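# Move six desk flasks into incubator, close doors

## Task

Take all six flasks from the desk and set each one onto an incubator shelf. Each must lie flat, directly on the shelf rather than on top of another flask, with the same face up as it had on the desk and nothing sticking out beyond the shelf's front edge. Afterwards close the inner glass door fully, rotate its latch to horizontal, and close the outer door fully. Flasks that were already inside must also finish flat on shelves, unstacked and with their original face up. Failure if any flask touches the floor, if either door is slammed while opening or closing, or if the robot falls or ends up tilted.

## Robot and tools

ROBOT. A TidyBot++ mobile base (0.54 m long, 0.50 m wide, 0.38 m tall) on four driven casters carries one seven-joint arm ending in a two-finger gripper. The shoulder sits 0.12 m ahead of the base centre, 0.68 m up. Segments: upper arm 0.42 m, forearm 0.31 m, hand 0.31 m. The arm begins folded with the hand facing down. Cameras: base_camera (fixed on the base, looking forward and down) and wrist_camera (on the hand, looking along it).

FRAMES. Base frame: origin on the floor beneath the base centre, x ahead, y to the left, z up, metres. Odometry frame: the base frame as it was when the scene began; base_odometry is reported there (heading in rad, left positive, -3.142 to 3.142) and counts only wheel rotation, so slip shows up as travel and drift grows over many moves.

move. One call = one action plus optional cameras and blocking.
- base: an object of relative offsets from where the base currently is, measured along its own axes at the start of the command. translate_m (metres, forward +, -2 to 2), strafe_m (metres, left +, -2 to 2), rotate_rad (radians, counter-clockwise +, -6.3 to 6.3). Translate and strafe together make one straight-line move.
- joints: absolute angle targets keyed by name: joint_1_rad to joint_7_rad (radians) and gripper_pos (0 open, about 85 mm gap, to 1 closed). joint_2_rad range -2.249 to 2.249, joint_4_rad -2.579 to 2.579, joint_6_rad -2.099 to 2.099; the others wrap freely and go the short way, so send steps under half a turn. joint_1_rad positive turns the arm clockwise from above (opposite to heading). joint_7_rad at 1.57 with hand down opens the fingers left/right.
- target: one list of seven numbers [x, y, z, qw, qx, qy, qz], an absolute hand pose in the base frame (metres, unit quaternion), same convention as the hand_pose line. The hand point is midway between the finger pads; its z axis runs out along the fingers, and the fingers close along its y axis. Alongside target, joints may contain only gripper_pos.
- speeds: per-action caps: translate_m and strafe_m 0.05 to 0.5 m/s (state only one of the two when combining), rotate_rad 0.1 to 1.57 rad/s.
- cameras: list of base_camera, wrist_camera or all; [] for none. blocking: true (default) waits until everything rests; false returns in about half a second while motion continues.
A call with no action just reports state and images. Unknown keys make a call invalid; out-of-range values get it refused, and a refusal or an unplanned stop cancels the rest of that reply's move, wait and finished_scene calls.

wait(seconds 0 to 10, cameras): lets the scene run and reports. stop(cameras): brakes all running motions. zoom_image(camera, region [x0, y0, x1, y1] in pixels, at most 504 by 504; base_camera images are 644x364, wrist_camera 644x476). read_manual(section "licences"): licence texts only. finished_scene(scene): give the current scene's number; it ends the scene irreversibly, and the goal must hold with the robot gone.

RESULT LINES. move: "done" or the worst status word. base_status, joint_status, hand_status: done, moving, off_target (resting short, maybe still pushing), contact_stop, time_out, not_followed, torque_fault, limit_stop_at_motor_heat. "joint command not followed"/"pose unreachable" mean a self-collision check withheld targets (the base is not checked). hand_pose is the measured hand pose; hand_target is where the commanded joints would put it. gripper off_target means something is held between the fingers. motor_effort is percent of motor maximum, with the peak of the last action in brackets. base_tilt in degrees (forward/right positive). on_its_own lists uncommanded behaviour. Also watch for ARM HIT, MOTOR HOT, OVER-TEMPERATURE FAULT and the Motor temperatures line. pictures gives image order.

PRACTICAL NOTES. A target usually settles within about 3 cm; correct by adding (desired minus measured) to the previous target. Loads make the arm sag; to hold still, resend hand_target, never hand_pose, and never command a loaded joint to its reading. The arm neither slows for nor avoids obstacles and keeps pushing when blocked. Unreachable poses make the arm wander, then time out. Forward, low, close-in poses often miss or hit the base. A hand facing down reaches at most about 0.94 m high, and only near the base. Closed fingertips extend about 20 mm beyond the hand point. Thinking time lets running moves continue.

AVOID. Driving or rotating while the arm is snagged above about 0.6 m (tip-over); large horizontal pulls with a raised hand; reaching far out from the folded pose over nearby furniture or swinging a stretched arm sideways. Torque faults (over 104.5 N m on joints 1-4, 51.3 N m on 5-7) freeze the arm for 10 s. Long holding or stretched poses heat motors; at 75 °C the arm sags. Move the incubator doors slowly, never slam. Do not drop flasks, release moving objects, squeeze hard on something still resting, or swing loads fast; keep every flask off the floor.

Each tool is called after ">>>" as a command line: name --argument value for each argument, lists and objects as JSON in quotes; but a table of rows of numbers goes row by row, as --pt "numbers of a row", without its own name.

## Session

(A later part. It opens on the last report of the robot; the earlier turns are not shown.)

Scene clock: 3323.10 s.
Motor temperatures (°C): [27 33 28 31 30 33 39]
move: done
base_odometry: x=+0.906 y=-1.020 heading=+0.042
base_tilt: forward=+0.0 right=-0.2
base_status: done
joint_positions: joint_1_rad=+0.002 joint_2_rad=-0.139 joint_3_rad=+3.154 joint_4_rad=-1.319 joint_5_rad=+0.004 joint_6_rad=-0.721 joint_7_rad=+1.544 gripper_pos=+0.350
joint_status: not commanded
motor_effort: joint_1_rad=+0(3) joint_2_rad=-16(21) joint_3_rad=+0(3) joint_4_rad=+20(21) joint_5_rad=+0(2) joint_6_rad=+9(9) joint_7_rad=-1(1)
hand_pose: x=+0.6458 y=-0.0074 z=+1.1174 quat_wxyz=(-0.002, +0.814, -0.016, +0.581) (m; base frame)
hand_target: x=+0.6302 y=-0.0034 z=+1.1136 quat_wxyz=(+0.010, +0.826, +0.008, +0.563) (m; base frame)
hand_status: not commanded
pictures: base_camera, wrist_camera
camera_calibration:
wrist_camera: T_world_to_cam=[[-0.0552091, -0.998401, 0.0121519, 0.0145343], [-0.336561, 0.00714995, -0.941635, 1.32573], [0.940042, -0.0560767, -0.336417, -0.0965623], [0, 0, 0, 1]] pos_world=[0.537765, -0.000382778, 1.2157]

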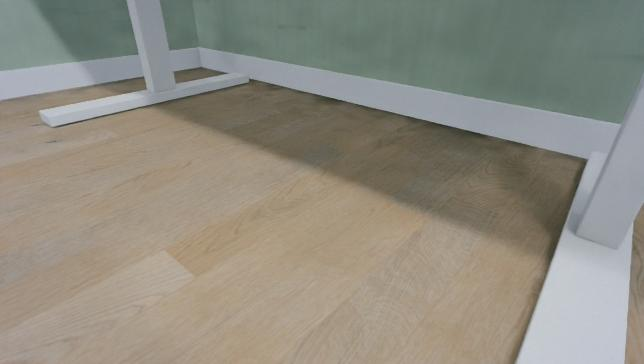

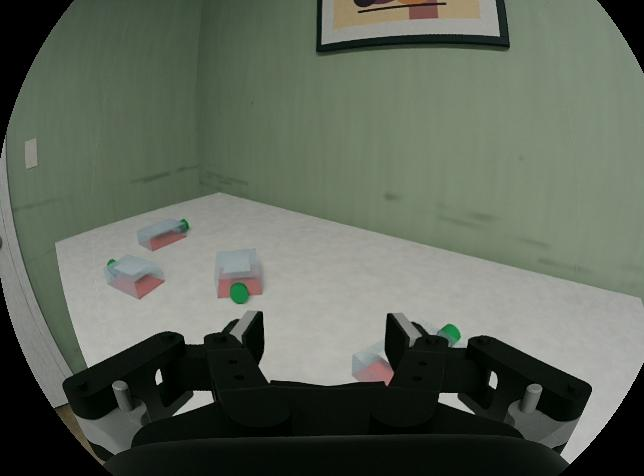

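>>> move --base '{"strafe_m": 0.135}' --speeds '{"strafe_m": 0.25}' --cameras '["base_camera"]'

>>> move --joints '{"joint_2_rad": 0.06, "joint_4_rad": -1.45, "joint_6_rad": -0.84}' --cameras '["wrist_camera"]'

Scene clock: 3405.13 s.
Motor temperatures (°C): [27 33 27 31 30 33 39]
move: done
base_odometry: x=+0.901 y=-0.885 heading=+0.042
base_tilt: forward=+0.0 right=-0.1
base_status: done
joint_positions: joint_1_rad=+0.001 joint_2_rad=-0.139 joint_3_rad=+3.151 joint_4_rad=-1.319 joint_5_rad=+0.004 joint_6_rad=-0.722 joint_7_rad=+1.544 gripper_pos=+0.350
joint_status: not commanded
motor_effort: joint_1_rad=+0(2) joint_2_rad=-16(16) joint_3_rad=+0(2) joint_4_rad=+20(20) joint_5_rad=-1(1) joint_6_rad=+9(9) joint_7_rad=+0(1)
hand_pose: x=+0.6458 y=-0.0057 z=+1.1172 quat_wxyz=(-0.003, +0.814, -0.015, +0.581) (m; base frame)
hand_target: x=+0.6302 y=-0.0034 z=+1.1136 quat_wxyz=(+0.010, +0.826, +0.008, +0.563) (m; base frame)
hand_status: not commanded
pictures: base_camera

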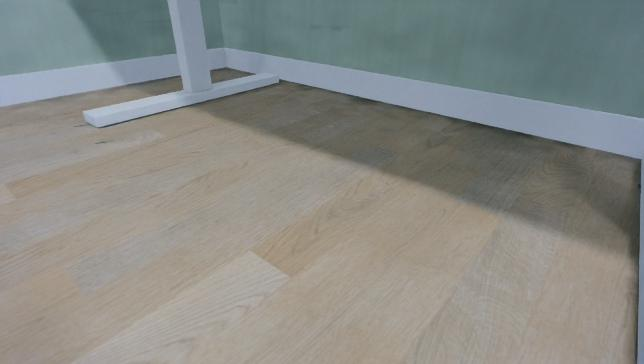

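Scene clock: 3406.67 s.
Motor temperatures (°C): [27 33 27 31 30 33 39]
move: done
base_odometry: x=+0.901 y=-0.885 heading=+0.042
base_tilt: forward=+0.0 right=-0.2
base_status: not commanded
joint_positions: joint_1_rad=+0.001 joint_2_rad=+0.069 joint_3_rad=+3.151 joint_4_rad=-1.441 joint_5_rad=+0.004 joint_6_rad=-0.770 joint_7_rad=+1.546 gripper_pos=+0.350
joint_status: all done
motor_effort: joint_1_rad=+0(1) joint_2_rad=-25(30) joint_3_rad=+0(1) joint_4_rad=+20(24) joint_5_rad=-1(2) joint_6_rad=+7(9) joint_7_rad=+0(1)
hand_pose: x=+0.6979 y=-0.0056 z=+0.9179 quat_wxyz=(-0.001, +0.909, -0.015, +0.418) (m; base frame)
hand_target: x=+0.6796 y=-0.0032 z=+0.9022 quat_wxyz=(+0.007, +0.923, +0.010, +0.385) (m; base frame)
hand_status: not commanded
pictures: wrist_camera
camera_calibration:
wrist_camera: T_world_to_cam=[[-0.0434763, -0.998607, 0.0298992, -0.00280166], [-0.661104, 0.00631877, -0.750268, 1.20632], [0.749033, -0.0523854, -0.660458, 0.218232], [0, 0, 0, 1]] pos_world=[0.63392, 0.00101192, 1.04928]

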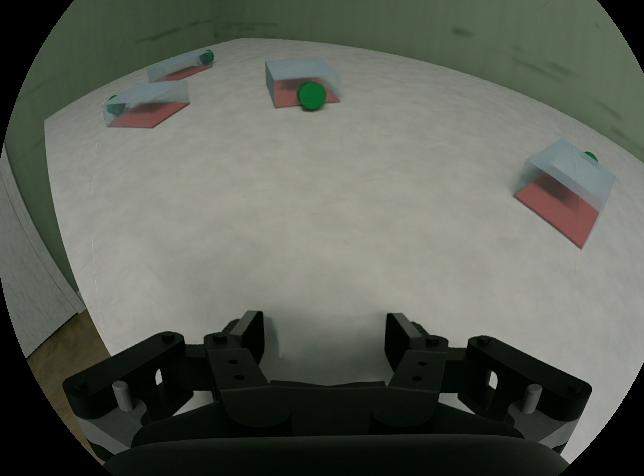

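>>> move --base '{"translate_m": 0.225, "strafe_m": 0.006}' --speeds '{"translate_m": 0.2}' --cameras '["wrist_camera", "base_camera"]'

Scene clock: 3416.10 s.
Motor temperatures (°C): [27 33 27 31 30 33 39]
move: done
base_odometry: x=+1.125 y=-0.870 heading=+0.042
base_tilt: forward=+0.0 right=-0.2
base_status: done
joint_positions: joint_1_rad=+0.001 joint_2_rad=+0.069 joint_3_rad=+3.151 joint_4_rad=-1.441 joint_5_rad=+0.004 joint_6_rad=-0.770 joint_7_rad=+1.546 gripper_pos=+0.350
joint_status: not commanded
motor_effort: joint_1_rad=+0(1) joint_2_rad=-24(27) joint_3_rad=+0(1) joint_4_rad=+20(21) joint_5_rad=+0(1) joint_6_rad=+7(8) joint_7_rad=+0(1)
hand_pose: x=+0.6980 y=-0.0056 z=+0.9174 quat_wxyz=(-0.001, +0.909, -0.015, +0.417) (m; base frame)
hand_target: x=+0.6796 y=-0.0032 z=+0.9022 quat_wxyz=(+0.007, +0.923, +0.010, +0.385) (m; base frame)
hand_status: not commanded
pictures: base_camera, wrist_camera
camera_calibration:
wrist_camera: T_world_to_cam=[[-0.0434357, -0.998607, 0.0299534, -0.00286039], [-0.662065, 0.00631838, -0.74942, 1.2058], [0.748187, -0.0523827, -0.661417, 0.219291], [0, 0, 0, 1]] pos_world=[0.634125, 0.00101191, 1.04878]

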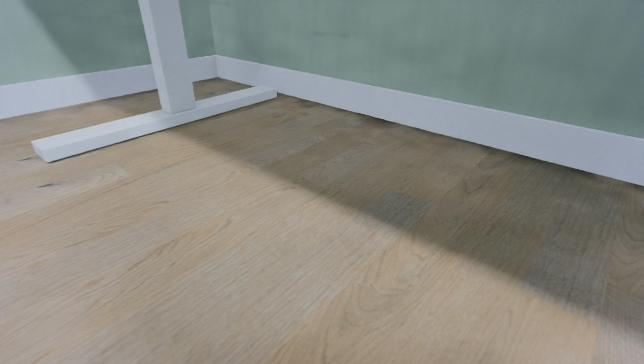

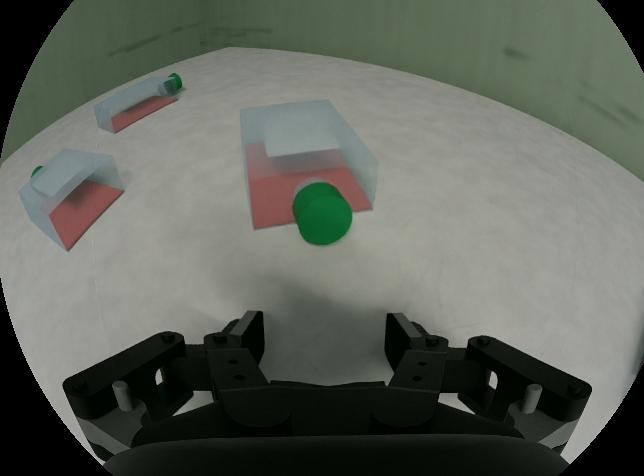

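>>> move --base '{"translate_m": 0.087}' --speeds '{"translate_m": 0.12}' --cameras '["wrist_camera"]'

Scene clock: 3436.10 s.
Motor temperatures (°C): [27 33 27 31 30 33 39]
move: done
base_odometry: x=+1.212 y=-0.866 heading=+0.042
base_tilt: forward=+0.0 right=-0.2
base_status: done
joint_positions: joint_1_rad=+0.001 joint_2_rad=+0.069 joint_3_rad=+3.151 joint_4_rad=-1.441 joint_5_rad=+0.004 joint_6_rad=-0.771 joint_7_rad=+1.546 gripper_pos=+0.350
joint_status: not commanded
motor_effort: joint_1_rad=+0(1) joint_2_rad=-23(26) joint_3_rad=+0(0) joint_4_rad=+20(21) joint_5_rad=-1(1) joint_6_rad=+7(8) joint_7_rad=+0(1)
hand_pose: x=+0.6980 y=-0.0056 z=+0.9174 quat_wxyz=(-0.001, +0.909, -0.015, +0.417) (m; base frame)
hand_target: x=+0.6796 y=-0.0032 z=+0.9022 quat_wxyz=(+0.007, +0.923, +0.010, +0.385) (m; base frame)
hand_status: not commanded
pictures: wrist_camera
camera_calibration:
wrist_camera: T_world_to_cam=[[-0.0434409, -0.998607, 0.0299519, -0.00285987], [-0.662008, 0.00631899, -0.74947, 1.20575], [0.748237, -0.0523861, -0.661361, 0.219275], [0, 0, 0, 1]] pos_world=[0.634025, 0.00101192, 1.04878]

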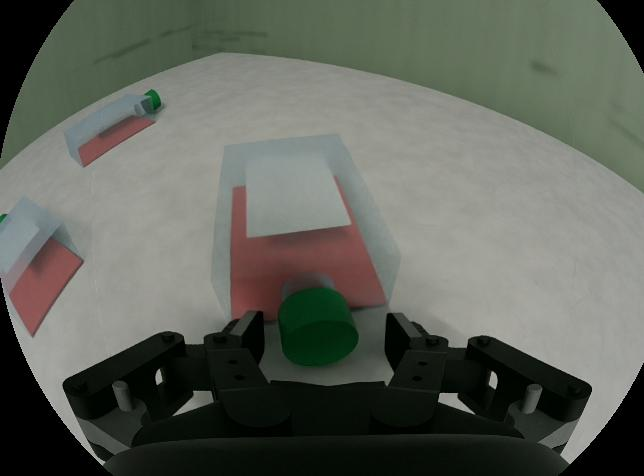

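>>> move --base '{"translate_m": 0.007}' --speeds '{"translate_m": 0.1}' --cameras '[]'

>>> move --joints '{"gripper_pos": 0.8}' --cameras '["wrist_camera"]'

>>> zoom_image --camera "wrist_camera" --region '[200, 130, 460, 400]'

Scene clock: 3445.60 s.
Motor temperatures (°C): [27 33 27 31 30 33 39]
move: done
base_odometry: x=+1.219 y=-0.866 heading=+0.042
base_tilt: forward=+0.1 right=-0.2
base_status: done
joint_positions: joint_1_rad=+0.001 joint_2_rad=+0.069 joint_3_rad=+3.151 joint_4_rad=-1.442 joint_5_rad=+0.004 joint_6_rad=-0.771 joint_7_rad=+1.546 gripper_pos=+0.350
joint_status: not commanded
motor_effort: joint_1_rad=-1(1) joint_2_rad=-24(28) joint_3_rad=+0(1) joint_4_rad=+20(20) joint_5_rad=-1(1) joint_6_rad=+7(8) joint_7_rad=+0(1)
hand_pose: x=+0.6977 y=-0.0056 z=+0.9176 quat_wxyz=(-0.001, +0.909, -0.015, +0.417) (m; base frame)
hand_target: x=+0.6796 y=-0.0032 z=+0.9022 quat_wxyz=(+0.007, +0.923, +0.010, +0.385) (m; base frame)
hand_status: not commanded
pictures: none
No camera images: "cameras" was empty.

Scene clock: 3446.40 s.
Motor temperatures (°C): [27 33 27 31 30 33 39]
move: off_target
base_odometry: x=+1.219 y=-0.866 heading=+0.042
base_tilt: forward=+0.0 right=-0.2
base_status: not commanded
joint_positions: joint_1_rad=+0.001 joint_2_rad=+0.065 joint_3_rad=+3.151 joint_4_rad=-1.442 joint_5_rad=+0.004 joint_6_rad=-0.771 joint_7_rad=+1.546 gripper_pos=+0.680
joint_status: gripper_pos off_target (ended at +0.680, target +0.800)
motor_effort: joint_1_rad=+0(1) joint_2_rad=-21(25) joint_3_rad=+0(1) joint_4_rad=+17(21) joint_5_rad=+0(1) joint_6_rad=+5(7) joint_7_rad=+0(1)
hand_pose: x=+0.6969 y=-0.0056 z=+0.9197 quat_wxyz=(-0.001, +0.908, -0.015, +0.419) (m; base frame)
hand_target: x=+0.6796 y=-0.0032 z=+0.9022 quat_wxyz=(+0.007, +0.923, +0.010, +0.385) (m; base frame)
hand_status: not commanded
pictures: wrist_camera
camera_calibration:
wrist_camera: T_world_to_cam=[[-0.0435481, -0.998607, 0.0297984, -0.00275646], [-0.659342, 0.00631899, -0.751816, 1.20703], [0.750581, -0.0523875, -0.658699, 0.217452], [0, 0, 0, 1]] pos_world=[0.632511, 0.00101192, 1.05078]

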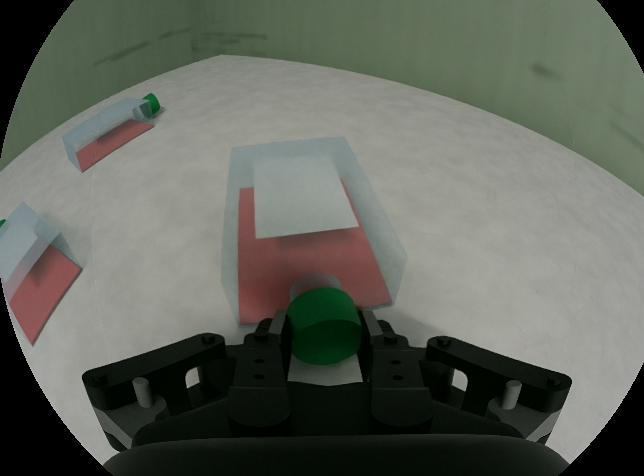

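Scaled by 1.867.

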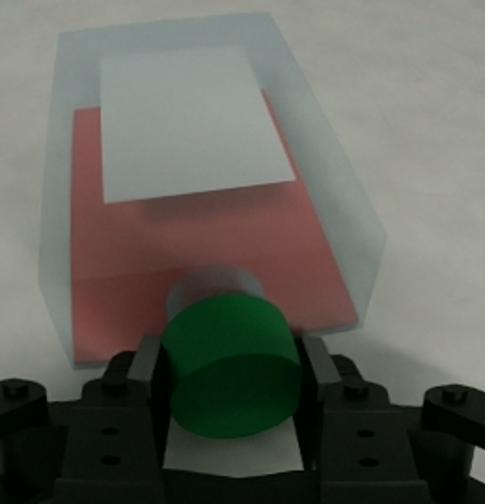

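>>> move --joints '{"joint_2_rad": 0.0, "joint_6_rad": -0.92}' --cameras '["wrist_camera"]'

Scene clock: 3455.07 s.
Motor temperatures (°C): [27 33 27 31 30 33 39]
move: done
base_odometry: x=+1.219 y=-0.866 heading=+0.042
base_tilt: forward=+0.0 right=-0.1
base_status: not commanded
joint_positions: joint_1_rad=+0.001 joint_2_rad=+0.021 joint_3_rad=+3.151 joint_4_rad=-1.442 joint_5_rad=+0.004 joint_6_rad=-0.846 joint_7_rad=+1.546 gripper_pos=+0.680
joint_status: all done
motor_effort: joint_1_rad=-1(1) joint_2_rad=-23(24) joint_3_rad=+0(0) joint_4_rad=+21(21) joint_5_rad=+0(1) joint_6_rad=+8(8) joint_7_rad=+0(1)
hand_pose: x=+0.6708 y=-0.0055 z=+0.9270 quat_wxyz=(-0.001, +0.914, -0.016, +0.405) (m; base frame)
hand_target: x=+0.6482 y=-0.0031 z=+0.9173 quat_wxyz=(+0.007, +0.926, +0.010, +0.376) (m; base frame)
hand_status: not commanded
pictures: wrist_camera
camera_calibration:
wrist_camera: T_world_to_cam=[[-0.04292, -0.998618, 0.0303384, -0.00485261], [-0.682297, 0.00711546, -0.73104, 1.19158], [0.729814, -0.052076, -0.68166, 0.277157], [0, 0, 0, 1]] pos_world=[0.610533, 0.00110865, 1.06017]

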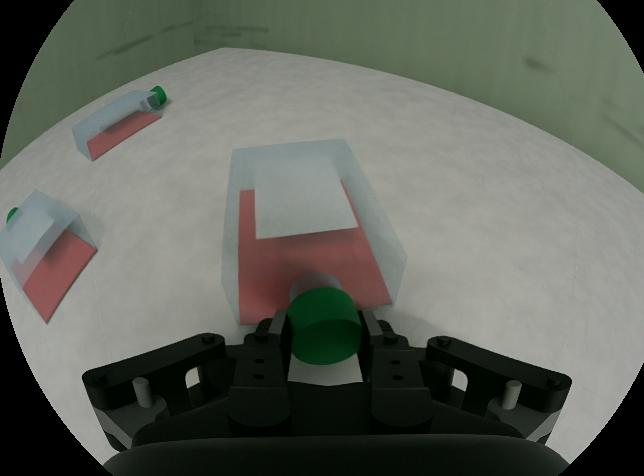

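>>> move --joints '{"joint_2_rad": -0.07, "joint_4_rad": -1.325, "joint_6_rad": -1.07}' --cameras '["wrist_camera"]'

>>> zoom_image --camera "wrist_camera" --region '[200, 130, 460, 400]'

Scene clock: 3470.83 s.
Motor temperatures (°C): [27 33 27 31 30 33 39]
move: done
base_odometry: x=+1.219 y=-0.866 heading=+0.042
base_tilt: forward=+0.0 right=-0.2
base_status: not commanded
joint_positions: joint_1_rad=+0.001 joint_2_rad=-0.054 joint_3_rad=+3.151 joint_4_rad=-1.344 joint_5_rad=+0.004 joint_6_rad=-0.993 joint_7_rad=+1.546 gripper_pos=+0.680
joint_status: all done
motor_effort: joint_1_rad=-1(1) joint_2_rad=-20(25) joint_3_rad=+0(0) joint_4_rad=+20(22) joint_5_rad=-1(1) joint_6_rad=+8(8) joint_7_rad=+0(1)
hand_pose: x=+0.6340 y=-0.0054 z=+0.9855 quat_wxyz=(-0.001, +0.909, -0.016, +0.416) (m; base frame)
hand_target: x=+0.6153 y=-0.0030 z=+0.9860 quat_wxyz=(+0.007, +0.918, +0.009, +0.397) (m; base frame)
hand_status: not commanded
pictures: wrist_camera
camera_calibration:
wrist_camera: T_world_to_cam=[[-0.0442748, -0.998607, 0.028707, -0.00571192], [-0.66359, 0.00791696, -0.748054, 1.2141], [0.746785, -0.0521696, -0.663017, 0.314785], [0, 0, 0, 1]] pos_world=[0.570337, 0.00110624, 1.11709]

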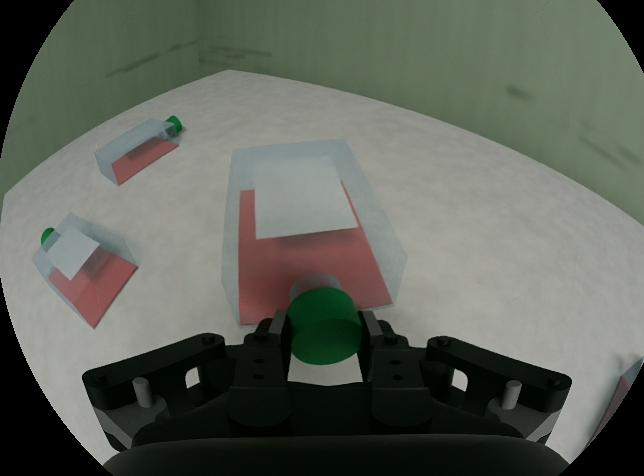

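Scaled by 1.867.

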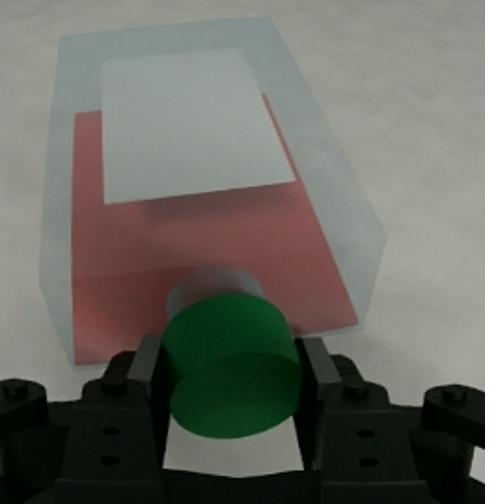

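>>> move --base '{"translate_m": -0.25}' --speeds '{"translate_m": 0.3}' --cameras '[]'

>>> move --base '{"translate_m": -0.952, "strafe_m": 0.038, "rotate_rad": -2.435}' --speeds '{"translate_m": 0.35, "rotate_rad": 0.6}' --cameras '["wrist_camera", "base_camera"]'

Scene clock: 3534.33 s.
Motor temperatures (°C): [27 33 27 31 30 33 39]
move: done
base_odometry: x=+0.969 y=-0.876 heading=+0.043
base_tilt: forward=+0.0 right=-0.2
base_status: done
joint_positions: joint_1_rad=+0.002 joint_2_rad=-0.063 joint_3_rad=+3.151 joint_4_rad=-1.344 joint_5_rad=+0.004 joint_6_rad=-1.001 joint_7_rad=+1.546 gripper_pos=+0.680
joint_status: not commanded
motor_effort: joint_1_rad=+0(3) joint_2_rad=-19(24) joint_3_rad=+0(3) joint_4_rad=+20(21) joint_5_rad=-1(1) joint_6_rad=+8(8) joint_7_rad=+0(1)
hand_pose: x=+0.6296 y=-0.0054 z=+0.9888 quat_wxyz=(-0.001, +0.909, -0.016, +0.417) (m; base frame)
hand_target: x=+0.6153 y=-0.0030 z=+0.9860 quat_wxyz=(+0.007, +0.918, +0.009, +0.397) (m; base frame)
hand_status: not commanded
pictures: none
No camera images: "cameras" was empty.

Scene clock: 3539.07 s.
Motor temperatures (°C): [27 33 27 31 30 33 39]
move: done
base_odometry: x=+0.016 y=-0.879 heading=-2.392
base_tilt: forward=+0.0 right=-0.2
base_status: done
joint_positions: joint_1_rad=+0.001 joint_2_rad=-0.059 joint_3_rad=+3.151 joint_4_rad=-1.344 joint_5_rad=+0.004 joint_6_rad=-1.001 joint_7_rad=+1.546 gripper_pos=+0.680
joint_status: not commanded
motor_effort: joint_1_rad=+0(2) joint_2_rad=-19(23) joint_3_rad=+0(2) joint_4_rad=+20(21) joint_5_rad=-1(2) joint_6_rad=+8(8) joint_7_rad=+1(1)
hand_pose: x=+0.6311 y=-0.0054 z=+0.9863 quat_wxyz=(-0.001, +0.910, -0.016, +0.415) (m; base frame)
hand_target: x=+0.6153 y=-0.0030 z=+0.9860 quat_wxyz=(+0.007, +0.918, +0.009, +0.397) (m; base frame)
hand_status: not commanded
pictures: base_camera, wrist_camera
camera_calibration:
wrist_camera: T_world_to_cam=[[-0.0442656, -0.998606, 0.0287489, -0.00590474], [-0.665494, 0.0080126, -0.74636, 1.21224], [0.74509, -0.0521702, -0.664921, 0.320406], [0, 0, 0, 1]] pos_world=[0.567748, 0.00110593, 1.11798]

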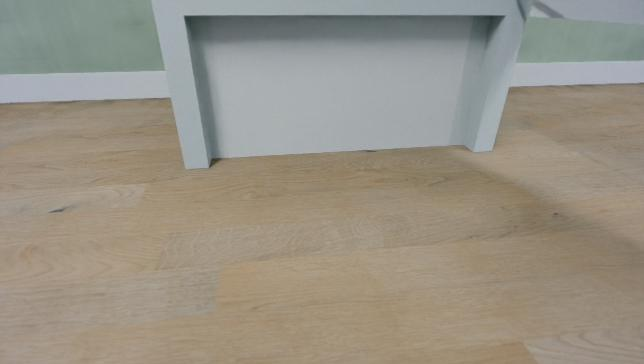

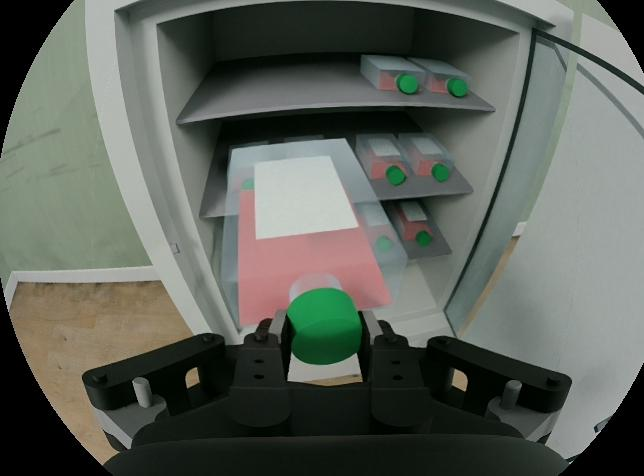

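>>> move --cameras '["all"]'

Scene clock: 3602.53 s.
Motor temperatures (°C): [27 33 27 31 30 33 39]
base_odometry: x=+0.016 y=-0.879 heading=-2.392
base_tilt: forward=+0.0 right=-0.2
base_status: done
joint_positions: joint_1_rad=+0.001 joint_2_rad=-0.059 joint_3_rad=+3.151 joint_4_rad=-1.344 joint_5_rad=+0.004 joint_6_rad=-1.001 joint_7_rad=+1.546 gripper_pos=+0.680
joint_status: not commanded
motor_effort: joint_1_rad=-1(2) joint_2_rad=-19(23) joint_3_rad=+0(2) joint_4_rad=+20(21) joint_5_rad=+0(2) joint_6_rad=+8(8) joint_7_rad=+0(1)
hand_pose: x=+0.6311 y=-0.0054 z=+0.9863 quat_wxyz=(-0.001, +0.910, -0.016, +0.415) (m; base frame)
hand_target: x=+0.6153 y=-0.0030 z=+0.9860 quat_wxyz=(+0.007, +0.918, +0.009, +0.397) (m; base frame)
hand_status: not commanded
pictures: base_camera, wrist_camera
camera_calibration:
wrist_camera: T_world_to_cam=[[-0.0442656, -0.998606, 0.0287489, -0.00590474], [-0.665494, 0.0080126, -0.74636, 1.21224], [0.74509, -0.0521702, -0.664921, 0.320406], [0, 0, 0, 1]] pos_world=[0.567748, 0.00110593, 1.11798]

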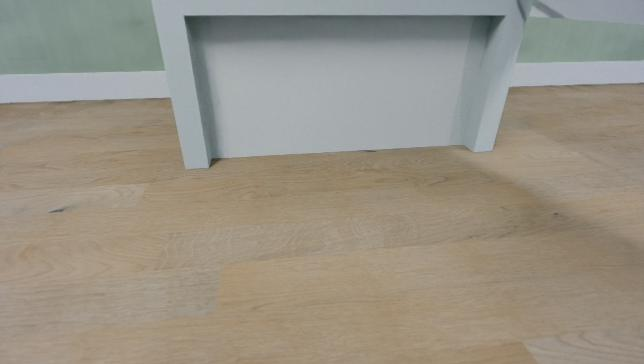

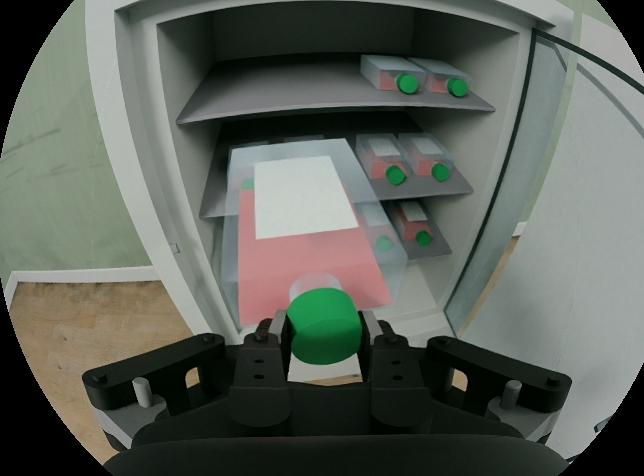

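>>> move --joints '{"joint_2_rad": 0.048, "joint_4_rad": -1.64, "joint_6_rad": -0.55, "gripper_pos": 0.8}' --cameras '[]'

>>> move --joints '{"joint_2_rad": 0.155, "joint_4_rad": -1.93, "joint_6_rad": -0.14, "gripper_pos": 0.8}' --cameras '[]'

>>> move --joints '{"joint_2_rad": 0.262, "joint_4_rad": -2.222, "joint_6_rad": 0.268, "gripper_pos": 0.8}' --cameras '["wrist_camera"]'

Scene clock: 3664.23 s.
Motor temperatures (°C): [27 33 27 31 30 33 39]
move: off_target
base_odometry: x=+0.016 y=-0.879 heading=-2.392
base_tilt: forward=+0.0 right=-0.1
base_status: not commanded
joint_positions: joint_1_rad=+0.001 joint_2_rad=+0.056 joint_3_rad=+3.151 joint_4_rad=-1.632 joint_5_rad=+0.004 joint_6_rad=-0.633 joint_7_rad=+1.546 gripper_pos=+0.680
joint_status: gripper_pos off_target (ended at +0.680, target +0.800); the others done
motor_effort: joint_1_rad=+0(1) joint_2_rad=-24(27) joint_3_rad=+0(0) joint_4_rad=+20(23) joint_5_rad=+0(1) joint_6_rad=+8(8) joint_7_rad=+0(1)
hand_pose: x=+0.6825 y=-0.0054 z=+0.8526 quat_wxyz=(-0.001, +0.917, -0.015, +0.399) (m; base frame)
hand_target: x=+0.6960 y=-0.0034 z=+0.8727 quat_wxyz=(+0.008, +0.900, +0.009, +0.436) (m; base frame)
hand_status: not commanded
pictures: none
No camera images: "cameras" was empty.

Scene clock: 3665.93 s.
Motor temperatures (°C): [27 33 27 31 30 33 39]
move: off_target
base_odometry: x=+0.016 y=-0.879 heading=-2.392
base_tilt: forward=+0.0 right=-0.2
base_status: not commanded
joint_positions: joint_1_rad=+0.001 joint_2_rad=+0.160 joint_3_rad=+3.151 joint_4_rad=-1.921 joint_5_rad=+0.004 joint_6_rad=-0.223 joint_7_rad=+1.546 gripper_pos=+0.680
joint_status: gripper_pos off_target (ended at +0.680, target +0.800); the others done
motor_effort: joint_1_rad=+0(1) joint_2_rad=-26(29) joint_3_rad=+0(0) joint_4_rad=+19(21) joint_5_rad=+0(1) joint_6_rad=+7(9) joint_7_rad=+0(1)
hand_pose: x=+0.6918 y=-0.0050 z=+0.7350 quat_wxyz=(-0.001, +0.914, -0.014, +0.406) (m; base frame)
hand_target: x=+0.7048 y=-0.0034 z=+0.7535 quat_wxyz=(+0.009, +0.897, +0.010, +0.442) (m; base frame)
hand_status: not commanded
pictures: none
No camera images: "cameras" was empty.

Scene clock: 3667.63 s.
Motor temperatures (°C): [27 33 27 31 30 33 39]
move: off_target
base_odometry: x=+0.016 y=-0.879 heading=-2.392
base_tilt: forward=+0.1 right=-0.2
base_status: not commanded
joint_positions: joint_1_rad=+0.001 joint_2_rad=+0.263 joint_3_rad=+3.151 joint_4_rad=-2.210 joint_5_rad=+0.004 joint_6_rad=+0.185 joint_7_rad=+1.546 gripper_pos=+0.680
joint_status: gripper_pos off_target (ended at +0.680, target +0.800); the others done
motor_effort: joint_1_rad=+0(1) joint_2_rad=-26(28) joint_3_rad=+0(0) joint_4_rad=+14(20) joint_5_rad=-1(1) joint_6_rad=+8(9) joint_7_rad=-1(1)
hand_pose: x=+0.6579 y=-0.0042 z=+0.6368 quat_wxyz=(-0.001, +0.910, -0.014, +0.414) (m; base frame)
hand_target: x=+0.6689 y=-0.0032 z=+0.6522 quat_wxyz=(+0.009, +0.895, +0.010, +0.446) (m; base frame)
hand_status: not commanded
pictures: wrist_camera
camera_calibration:
wrist_camera: T_world_to_cam=[[-0.039625, -0.998752, 0.0304178, 0.00240364], [-0.667322, 0.00379338, -0.74476, 0.969343], [0.743715, -0.0498096, -0.666639, 0.0700857], [0, 0, 0, 1]] pos_world=[0.594835, 0.0022145, 0.768576]

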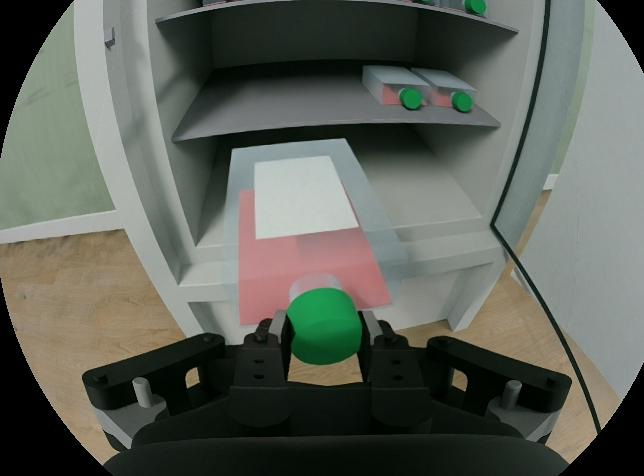

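>>> move --base '{"translate_m": 0.2, "strafe_m": 0.002}' --speeds '{"translate_m": 0.2}' --cameras '["wrist_camera", "base_camera"]'

Scene clock: 3683.77 s.
Motor temperatures (°C): [27 33 27 31 30 33 39]
move: done
base_odometry: x=-0.129 y=-1.017 heading=-2.393
base_tilt: forward=+0.1 right=-0.2
base_status: done
joint_positions: joint_1_rad=+0.001 joint_2_rad=+0.268 joint_3_rad=+3.151 joint_4_rad=-2.214 joint_5_rad=+0.004 joint_6_rad=+0.191 joint_7_rad=+1.546 gripper_pos=+0.680
joint_status: not commanded
motor_effort: joint_1_rad=+0(1) joint_2_rad=-26(28) joint_3_rad=+0(1) joint_4_rad=+14(16) joint_5_rad=+0(1) joint_6_rad=+8(8) joint_7_rad=+1(1)
hand_pose: x=+0.6572 y=-0.0042 z=+0.6341 quat_wxyz=(-0.001, +0.911, -0.014, +0.413) (m; base frame)
hand_target: x=+0.6689 y=-0.0032 z=+0.6522 quat_wxyz=(+0.009, +0.895, +0.010, +0.446) (m; base frame)
hand_status: not commanded
pictures: base_camera, wrist_camera
camera_calibration:
wrist_camera: T_world_to_cam=[[-0.0394907, -0.998757, 0.0304221, 0.00248073], [-0.668751, 0.00379611, -0.743476, 0.967084], [0.742436, -0.0497052, -0.66807, 0.0705715], [0, 0, 0, 1]] pos_world=[0.594442, 0.00231426, 0.766075]

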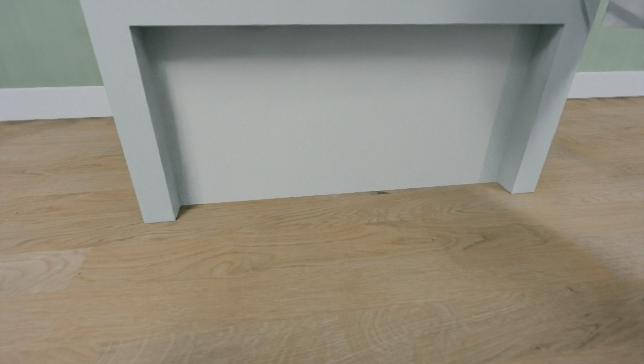

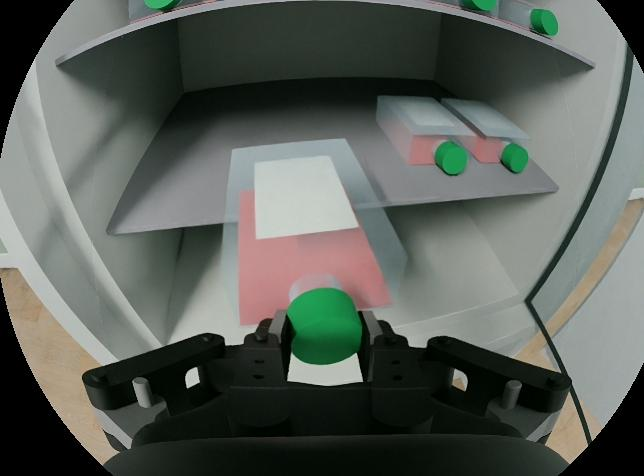

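>>> zoom_image --camera "base_camera" --region '[110, 170, 230, 240]'

>>> zoom_image --camera "base_camera" --region '[460, 150, 580, 220]'

Scaled by 4.200.

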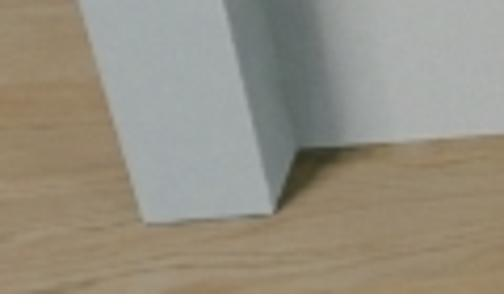

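Scaled by 4.200.

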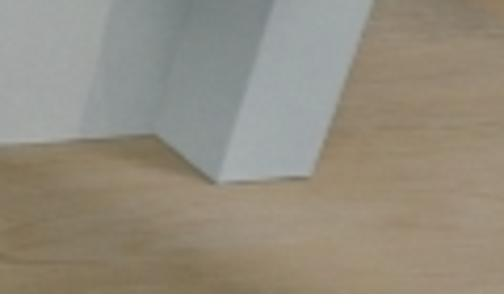

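>>> move --base '{"translate_m": 0.187, "strafe_m": 0.004}' --speeds '{"translate_m": 0.12}' --cameras '["wrist_camera", "base_camera"]'

Scene clock: 3709.87 s.
Motor temperatures (°C): [27 33 27 31 30 33 39]
move: done
base_odometry: x=-0.263 y=-1.147 heading=-2.393
base_tilt: forward=+0.0 right=-0.2
base_status: done
joint_positions: joint_1_rad=+0.001 joint_2_rad=+0.270 joint_3_rad=+3.151 joint_4_rad=-2.216 joint_5_rad=+0.004 joint_6_rad=+0.193 joint_7_rad=+1.546 gripper_pos=+0.680
joint_status: not commanded
motor_effort: joint_1_rad=-1(1) joint_2_rad=-26(29) joint_3_rad=+0(0) joint_4_rad=+14(16) joint_5_rad=+0(1) joint_6_rad=+8(8) joint_7_rad=+0(1)
hand_pose: x=+0.6563 y=-0.0042 z=+0.6321 quat_wxyz=(-0.001, +0.911, -0.014, +0.411) (m; base frame)
hand_target: x=+0.6689 y=-0.0032 z=+0.6522 quat_wxyz=(+0.009, +0.895, +0.010, +0.446) (m; base frame)
hand_status: not commanded
pictures: base_camera, wrist_camera
camera_calibration:
wrist_camera: T_world_to_cam=[[-0.039383, -0.998757, 0.0305666, 0.00234586], [-0.671381, 0.00379271, -0.741103, 0.965234], [0.740065, -0.0497087, -0.670695, 0.0730695], [0, 0, 0, 1]] pos_world=[0.594056, 0.00231428, 0.764273]

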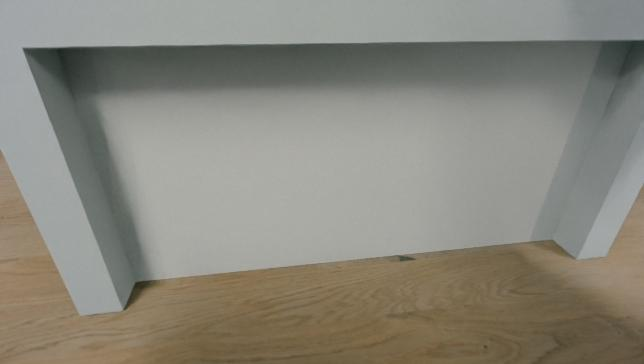

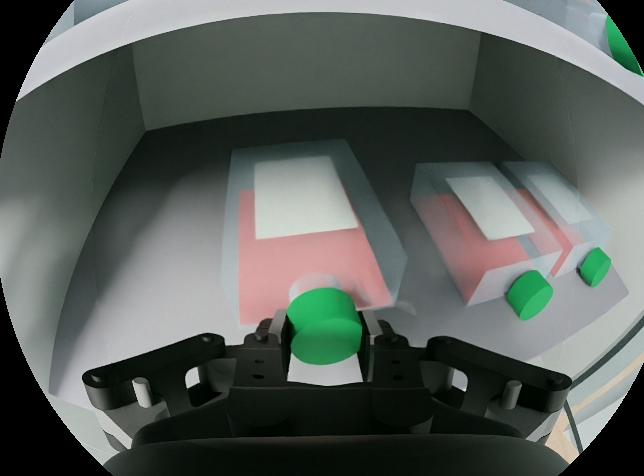

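>>> move --joints '{"joint_2_rad": 0.318, "joint_4_rad": -2.251, "joint_6_rad": 0.362, "gripper_pos": 0.8}' --cameras '[]'

>>> move --joints '{"joint_2_rad": 0.342, "joint_4_rad": -2.263, "joint_6_rad": 0.4, "gripper_pos": 0.8}' --cameras '["wrist_camera"]'

Scene clock: 3730.60 s.
Motor temperatures (°C): [27 33 27 31 30 33 39]
move: off_target
base_odometry: x=-0.263 y=-1.147 heading=-2.393
base_tilt: forward=+0.0 right=-0.2
base_status: not commanded
joint_positions: joint_1_rad=+0.001 joint_2_rad=+0.319 joint_3_rad=+3.151 joint_4_rad=-2.236 joint_5_rad=+0.004 joint_6_rad=+0.285 joint_7_rad=+1.546 gripper_pos=+0.680
joint_status: gripper_pos off_target (ended at +0.680, target +0.800); the others done
motor_effort: joint_1_rad=+0(1) joint_2_rad=-26(28) joint_3_rad=+0(0) joint_4_rad=+13(15) joint_5_rad=-1(1) joint_6_rad=+8(8) joint_7_rad=-1(1)
hand_pose: x=+0.6632 y=-0.0041 z=+0.6191 quat_wxyz=(-0.001, +0.906, -0.013, +0.422) (m; base frame)
hand_target: x=+0.6714 y=-0.0032 z=+0.6323 quat_wxyz=(+0.010, +0.893, +0.010, +0.450) (m; base frame)
hand_status: not commanded
pictures: none
No camera images: "cameras" was empty.

Scene clock: 3731.27 s.
Motor temperatures (°C): [27 33 27 31 30 33 39]
move: off_target
base_odometry: x=-0.263 y=-1.147 heading=-2.393
base_tilt: forward=+0.0 right=-0.2
base_status: not commanded
joint_positions: joint_1_rad=+0.001 joint_2_rad=+0.340 joint_3_rad=+3.151 joint_4_rad=-2.247 joint_5_rad=+0.004 joint_6_rad=+0.325 joint_7_rad=+1.546 gripper_pos=+0.680
joint_status: gripper_pos off_target (ended at +0.680, target +0.800); the others done
motor_effort: joint_1_rad=+0(1) joint_2_rad=-26(28) joint_3_rad=+0(0) joint_4_rad=+13(14) joint_5_rad=-1(1) joint_6_rad=+8(8) joint_7_rad=+0(1)
hand_pose: x=+0.6646 y=-0.0041 z=+0.6127 quat_wxyz=(-0.002, +0.905, -0.013, +0.426) (m; base frame)
hand_target: x=+0.6717 y=-0.0032 z=+0.6235 quat_wxyz=(+0.010, +0.892, +0.010, +0.451) (m; base frame)
hand_status: not commanded
pictures: wrist_camera
camera_calibration:
wrist_camera: T_world_to_cam=[[-0.0397364, -0.998764, 0.0298559, 0.00400566], [-0.647619, 0.00298878, -0.761958, 0.953467], [0.760928, -0.0496127, -0.646937, 0.025511], [0, 0, 0, 1]] pos_world=[0.59823, 0.00241667, 0.742886]

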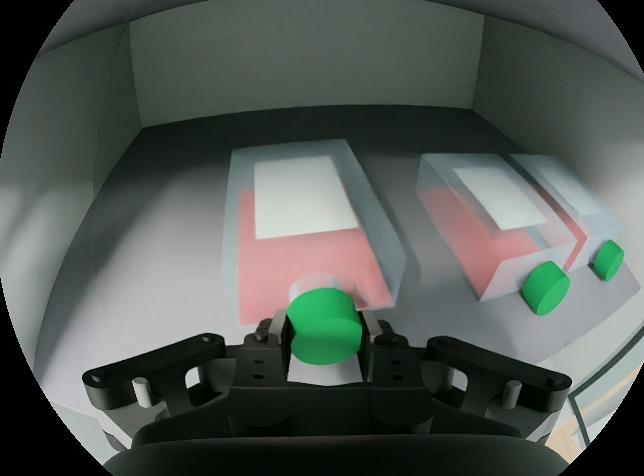

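>>> move --joints '{"joint_2_rad": 0.357, "joint_4_rad": -2.278, "joint_6_rad": 0.412, "gripper_pos": 0.8}' --cameras '[]'

>>> move --joints '{"joint_2_rad": 0.369, "joint_4_rad": -2.284, "joint_6_rad": 0.428, "gripper_pos": 0.8}' --cameras '["wrist_camera"]'

Scene clock: 3740.00 s.
Motor temperatures (°C): [27 33 27 31 30 33 39]
move: off_target
base_odometry: x=-0.263 y=-1.147 heading=-2.393
base_tilt: forward=+0.0 right=-0.2
base_status: not commanded
joint_positions: joint_1_rad=+0.001 joint_2_rad=+0.354 joint_3_rad=+3.151 joint_4_rad=-2.264 joint_5_rad=+0.004 joint_6_rad=+0.337 joint_7_rad=+1.546 gripper_pos=+0.680
joint_status: gripper_pos off_target (ended at +0.680, target +0.800); the others done
motor_effort: joint_1_rad=+0(1) joint_2_rad=-27(28) joint_3_rad=+0(0) joint_4_rad=+12(14) joint_5_rad=-1(1) joint_6_rad=+8(8) joint_7_rad=+1(1)
hand_pose: x=+0.6582 y=-0.0040 z=+0.6013 quat_wxyz=(-0.001, +0.909, -0.013, +0.417) (m; base frame)
hand_target: x=+0.6661 y=-0.0032 z=+0.6122 quat_wxyz=(+0.010, +0.896, +0.010, +0.443) (m; base frame)
hand_status: not commanded
pictures: none
No camera images: "cameras" was empty.

Scene clock: 3740.57 s.
Motor temperatures (°C): [27 33 27 31 30 33 39]
move: off_target
base_odometry: x=-0.263 y=-1.147 heading=-2.393
base_tilt: forward=+0.0 right=-0.2
base_status: not commanded
joint_positions: joint_1_rad=+0.001 joint_2_rad=+0.363 joint_3_rad=+3.151 joint_4_rad=-2.268 joint_5_rad=+0.004 joint_6_rad=+0.353 joint_7_rad=+1.546 gripper_pos=+0.680
joint_status: gripper_pos off_target (ended at +0.680, target +0.800); the others done
motor_effort: joint_1_rad=+0(1) joint_2_rad=-26(28) joint_3_rad=+0(0) joint_4_rad=+12(13) joint_5_rad=+0(1) joint_6_rad=+7(8) joint_7_rad=+0(1)
hand_pose: x=+0.6587 y=-0.0040 z=+0.5985 quat_wxyz=(-0.001, +0.908, -0.013, +0.418) (m; base frame)
hand_target: x=+0.6654 y=-0.0032 z=+0.6072 quat_wxyz=(+0.010, +0.897, +0.010, +0.442) (m; base frame)
hand_status: not commanded
pictures: wrist_camera
camera_calibration:
wrist_camera: T_world_to_cam=[[-0.0391762, -0.998769, 0.0304229, 0.00350053], [-0.659822, 0.00299272, -0.751416, 0.940479], [0.7504, -0.0495113, -0.659127, 0.0350386], [0, 0, 0, 1]] pos_world=[0.594392, 0.00241644, 0.729679]

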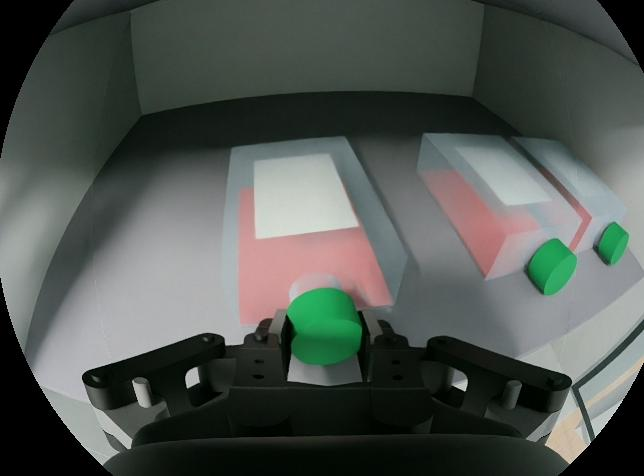

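>>> move --joints '{"joint_2_rad": 0.381, "joint_4_rad": -2.288, "joint_6_rad": 0.442, "gripper_pos": 0.8}' --cameras '[]'

>>> move --joints '{"joint_2_rad": 0.391, "joint_4_rad": -2.292, "joint_6_rad": 0.454, "gripper_pos": 0.8}' --cameras '["wrist_camera"]'

Scene clock: 3750.10 s.
Motor temperatures (°C): [27 33 27 31 30 33 39]
move: off_target
base_odometry: x=-0.263 y=-1.147 heading=-2.393
base_tilt: forward=+0.0 right=-0.2
base_status: not commanded
joint_positions: joint_1_rad=+0.001 joint_2_rad=+0.370 joint_3_rad=+3.151 joint_4_rad=-2.269 joint_5_rad=+0.004 joint_6_rad=+0.369 joint_7_rad=+1.546 gripper_pos=+0.680
joint_status: gripper_pos off_target (ended at +0.680, target +0.800); the others done
motor_effort: joint_1_rad=+0(0) joint_2_rad=-26(28) joint_3_rad=+0(0) joint_4_rad=+11(12) joint_5_rad=-1(1) joint_6_rad=+7(7) joint_7_rad=+0(1)
hand_pose: x=+0.6608 y=-0.0040 z=+0.5982 quat_wxyz=(-0.001, +0.906, -0.013, +0.422) (m; base frame)
hand_target: x=+0.6653 y=-0.0032 z=+0.6025 quat_wxyz=(+0.010, +0.897, +0.010, +0.441) (m; base frame)
hand_status: not commanded
pictures: none
No camera images: "cameras" was empty.

Scene clock: 3750.63 s.
Motor temperatures (°C): [27 33 27 31 30 33 39]
move: off_target
base_odometry: x=-0.263 y=-1.147 heading=-2.393
base_tilt: forward=+0.0 right=-0.2
base_status: not commanded
joint_positions: joint_1_rad=+0.001 joint_2_rad=+0.375 joint_3_rad=+3.151 joint_4_rad=-2.271 joint_5_rad=+0.004 joint_6_rad=+0.384 joint_7_rad=+1.546 gripper_pos=+0.680
joint_status: gripper_pos off_target (ended at +0.680, target +0.800); the others done
motor_effort: joint_1_rad=+0(1) joint_2_rad=-25(28) joint_3_rad=+0(0) joint_4_rad=+11(12) joint_5_rad=+0(1) joint_6_rad=+7(7) joint_7_rad=+1(1)
hand_pose: x=+0.6623 y=-0.0040 z=+0.5980 quat_wxyz=(-0.002, +0.905, -0.013, +0.425) (m; base frame)
hand_target: x=+0.6649 y=-0.0032 z=+0.5985 quat_wxyz=(+0.010, +0.898, +0.010, +0.441) (m; base frame)
hand_status: not commanded
pictures: wrist_camera
camera_calibration:
wrist_camera: T_world_to_cam=[[-0.0395147, -0.99877, 0.0299671, 0.00424442], [-0.648115, 0.00279247, -0.761537, 0.940831], [0.760517, -0.049514, -0.647428, 0.0182804], [0, 0, 0, 1]] pos_world=[0.596032, 0.00251709, 0.728186]

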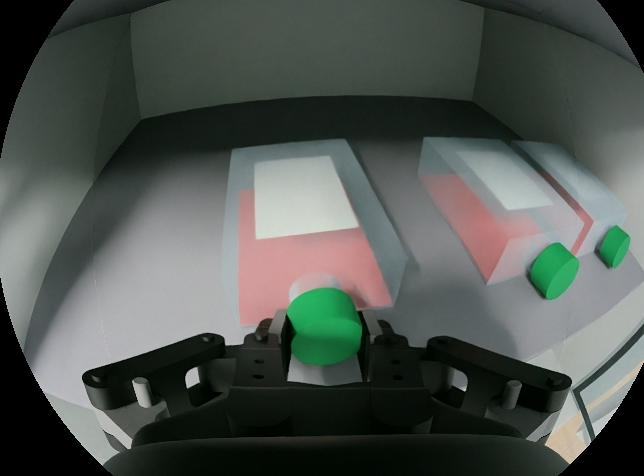

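>>> move --joints '{"joint_2_rad": 0.379, "joint_4_rad": -2.284, "joint_6_rad": 0.38, "gripper_pos": 0.8}' --cameras '[]'

>>> move --joints '{"gripper_pos": 0.5}' --cameras '["wrist_camera"]'

Scene clock: 3758.67 s.
Motor temperatures (°C): [27 33 27 31 30 33 39]
move: off_target
base_odometry: x=-0.263 y=-1.147 heading=-2.393
base_tilt: forward=+0.1 right=-0.2
base_status: not commanded
joint_positions: joint_1_rad=+0.001 joint_2_rad=+0.373 joint_3_rad=+3.151 joint_4_rad=-2.271 joint_5_rad=+0.004 joint_6_rad=+0.377 joint_7_rad=+1.546 gripper_pos=+0.680
joint_status: gripper_pos off_target (ended at +0.680, target +0.800); the others done
motor_effort: joint_1_rad=+0(1) joint_2_rad=-24(26) joint_3_rad=+0(1) joint_4_rad=+9(11) joint_5_rad=-1(1) joint_6_rad=+5(7) joint_7_rad=+0(1)
hand_pose: x=+0.6615 y=-0.0040 z=+0.5978 quat_wxyz=(-0.002, +0.906, -0.013, +0.424) (m; base frame)
hand_target: x=+0.6552 y=-0.0031 z=+0.5902 quat_wxyz=(+0.009, +0.909, +0.010, +0.416) (m; base frame)
hand_status: not commanded
pictures: none
No camera images: "cameras" was empty.

Scene clock: 3759.37 s.
Motor temperatures (°C): [27 33 27 31 30 33 39]
move: done
base_odometry: x=-0.263 y=-1.147 heading=-2.393
base_tilt: forward=+0.0 right=-0.2
base_status: not commanded
joint_positions: joint_1_rad=+0.001 joint_2_rad=+0.375 joint_3_rad=+3.151 joint_4_rad=-2.272 joint_5_rad=+0.004 joint_6_rad=+0.377 joint_7_rad=+1.546 gripper_pos=+0.500
joint_status: all done
motor_effort: joint_1_rad=+0(1) joint_2_rad=-27(27) joint_3_rad=+0(1) joint_4_rad=+11(12) joint_5_rad=+0(1) joint_6_rad=+7(7) joint_7_rad=+0(1)
hand_pose: x=+0.6609 y=-0.0040 z=+0.5966 quat_wxyz=(-0.002, +0.906, -0.013, +0.423) (m; base frame)
hand_target: x=+0.6552 y=-0.0031 z=+0.5902 quat_wxyz=(+0.009, +0.909, +0.010, +0.416) (m; base frame)
hand_status: not commanded
pictures: wrist_camera
camera_calibration:
wrist_camera: T_world_to_cam=[[-0.0393257, -0.998769, 0.0302182, 0.0039566], [-0.652915, 0.00279175, -0.757426, 0.939563], [0.75641, -0.0495162, -0.652221, 0.024], [0, 0, 0, 1]] pos_world=[0.595456, 0.0025171, 0.727183]

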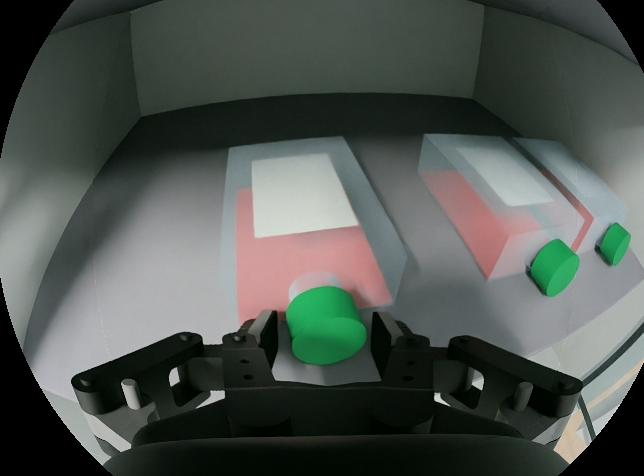

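>>> move --base '{"translate_m": -0.06}' --speeds '{"translate_m": 0.08}' --cameras '["wrist_camera"]'

>>> move --base '{"translate_m": -0.32}' --speeds '{"translate_m": 0.3}' --cameras '["wrist_camera"]'

Scene clock: 3773.97 s.
Motor temperatures (°C): [27 33 27 31 30 33 39]
move: done
base_odometry: x=-0.219 y=-1.106 heading=-2.393
base_tilt: forward=+0.0 right=-0.2
base_status: done
joint_positions: joint_1_rad=+0.001 joint_2_rad=+0.377 joint_3_rad=+3.151 joint_4_rad=-2.275 joint_5_rad=+0.004 joint_6_rad=+0.377 joint_7_rad=+1.546 gripper_pos=+0.500
joint_status: not commanded
motor_effort: joint_1_rad=-1(1) joint_2_rad=-27(29) joint_3_rad=+0(1) joint_4_rad=+12(13) joint_5_rad=+0(1) joint_6_rad=+7(8) joint_7_rad=+0(1)
hand_pose: x=+0.6592 y=-0.0040 z=+0.5941 quat_wxyz=(-0.001, +0.907, -0.013, +0.420) (m; base frame)
hand_target: x=+0.6552 y=-0.0031 z=+0.5902 quat_wxyz=(+0.009, +0.909, +0.010, +0.416) (m; base frame)
hand_status: not commanded
pictures: wrist_camera
camera_calibration:
wrist_camera: T_world_to_cam=[[-0.0392236, -0.998769, 0.0303599, 0.00381399], [-0.657096, 0.00289194, -0.753801, 0.937123], [0.752786, -0.0495162, -0.656401, 0.0286287], [0, 0, 0, 1]] pos_world=[0.594378, 0.00251678, 0.725081]

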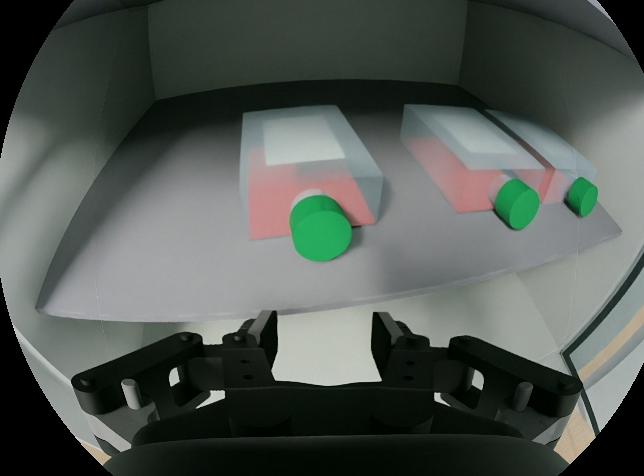

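Scene clock: 3775.87 s.
Motor temperatures (°C): [27 33 27 31 30 33 39]
move: done
base_odometry: x=+0.015 y=-0.888 heading=-2.393
base_tilt: forward=+0.1 right=-0.2
base_status: done
joint_positions: joint_1_rad=+0.001 joint_2_rad=+0.380 joint_3_rad=+3.151 joint_4_rad=-2.277 joint_5_rad=+0.004 joint_6_rad=+0.377 joint_7_rad=+1.546 gripper_pos=+0.500
joint_status: not commanded
motor_effort: joint_1_rad=+0(1) joint_2_rad=-27(30) joint_3_rad=+0(1) joint_4_rad=+11(13) joint_5_rad=-1(1) joint_6_rad=+7(8) joint_7_rad=+0(1)
hand_pose: x=+0.6580 y=-0.0040 z=+0.5920 quat_wxyz=(-0.001, +0.908, -0.013, +0.418) (m; base frame)
hand_target: x=+0.6552 y=-0.0031 z=+0.5902 quat_wxyz=(+0.009, +0.909, +0.010, +0.416) (m; base frame)
hand_status: not commanded
pictures: wrist_camera
camera_calibration:
wrist_camera: T_world_to_cam=[[-0.0390868, -0.998769, 0.0305343, 0.00363842], [-0.660462, 0.0028921, -0.750854, 0.935249], [0.749841, -0.0495152, -0.659762, 0.032064], [0, 0, 0, 1]] pos_world=[0.593795, 0.00251677, 0.723278]

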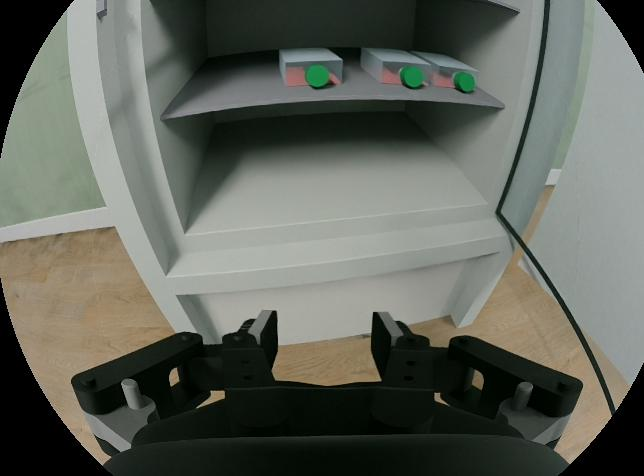

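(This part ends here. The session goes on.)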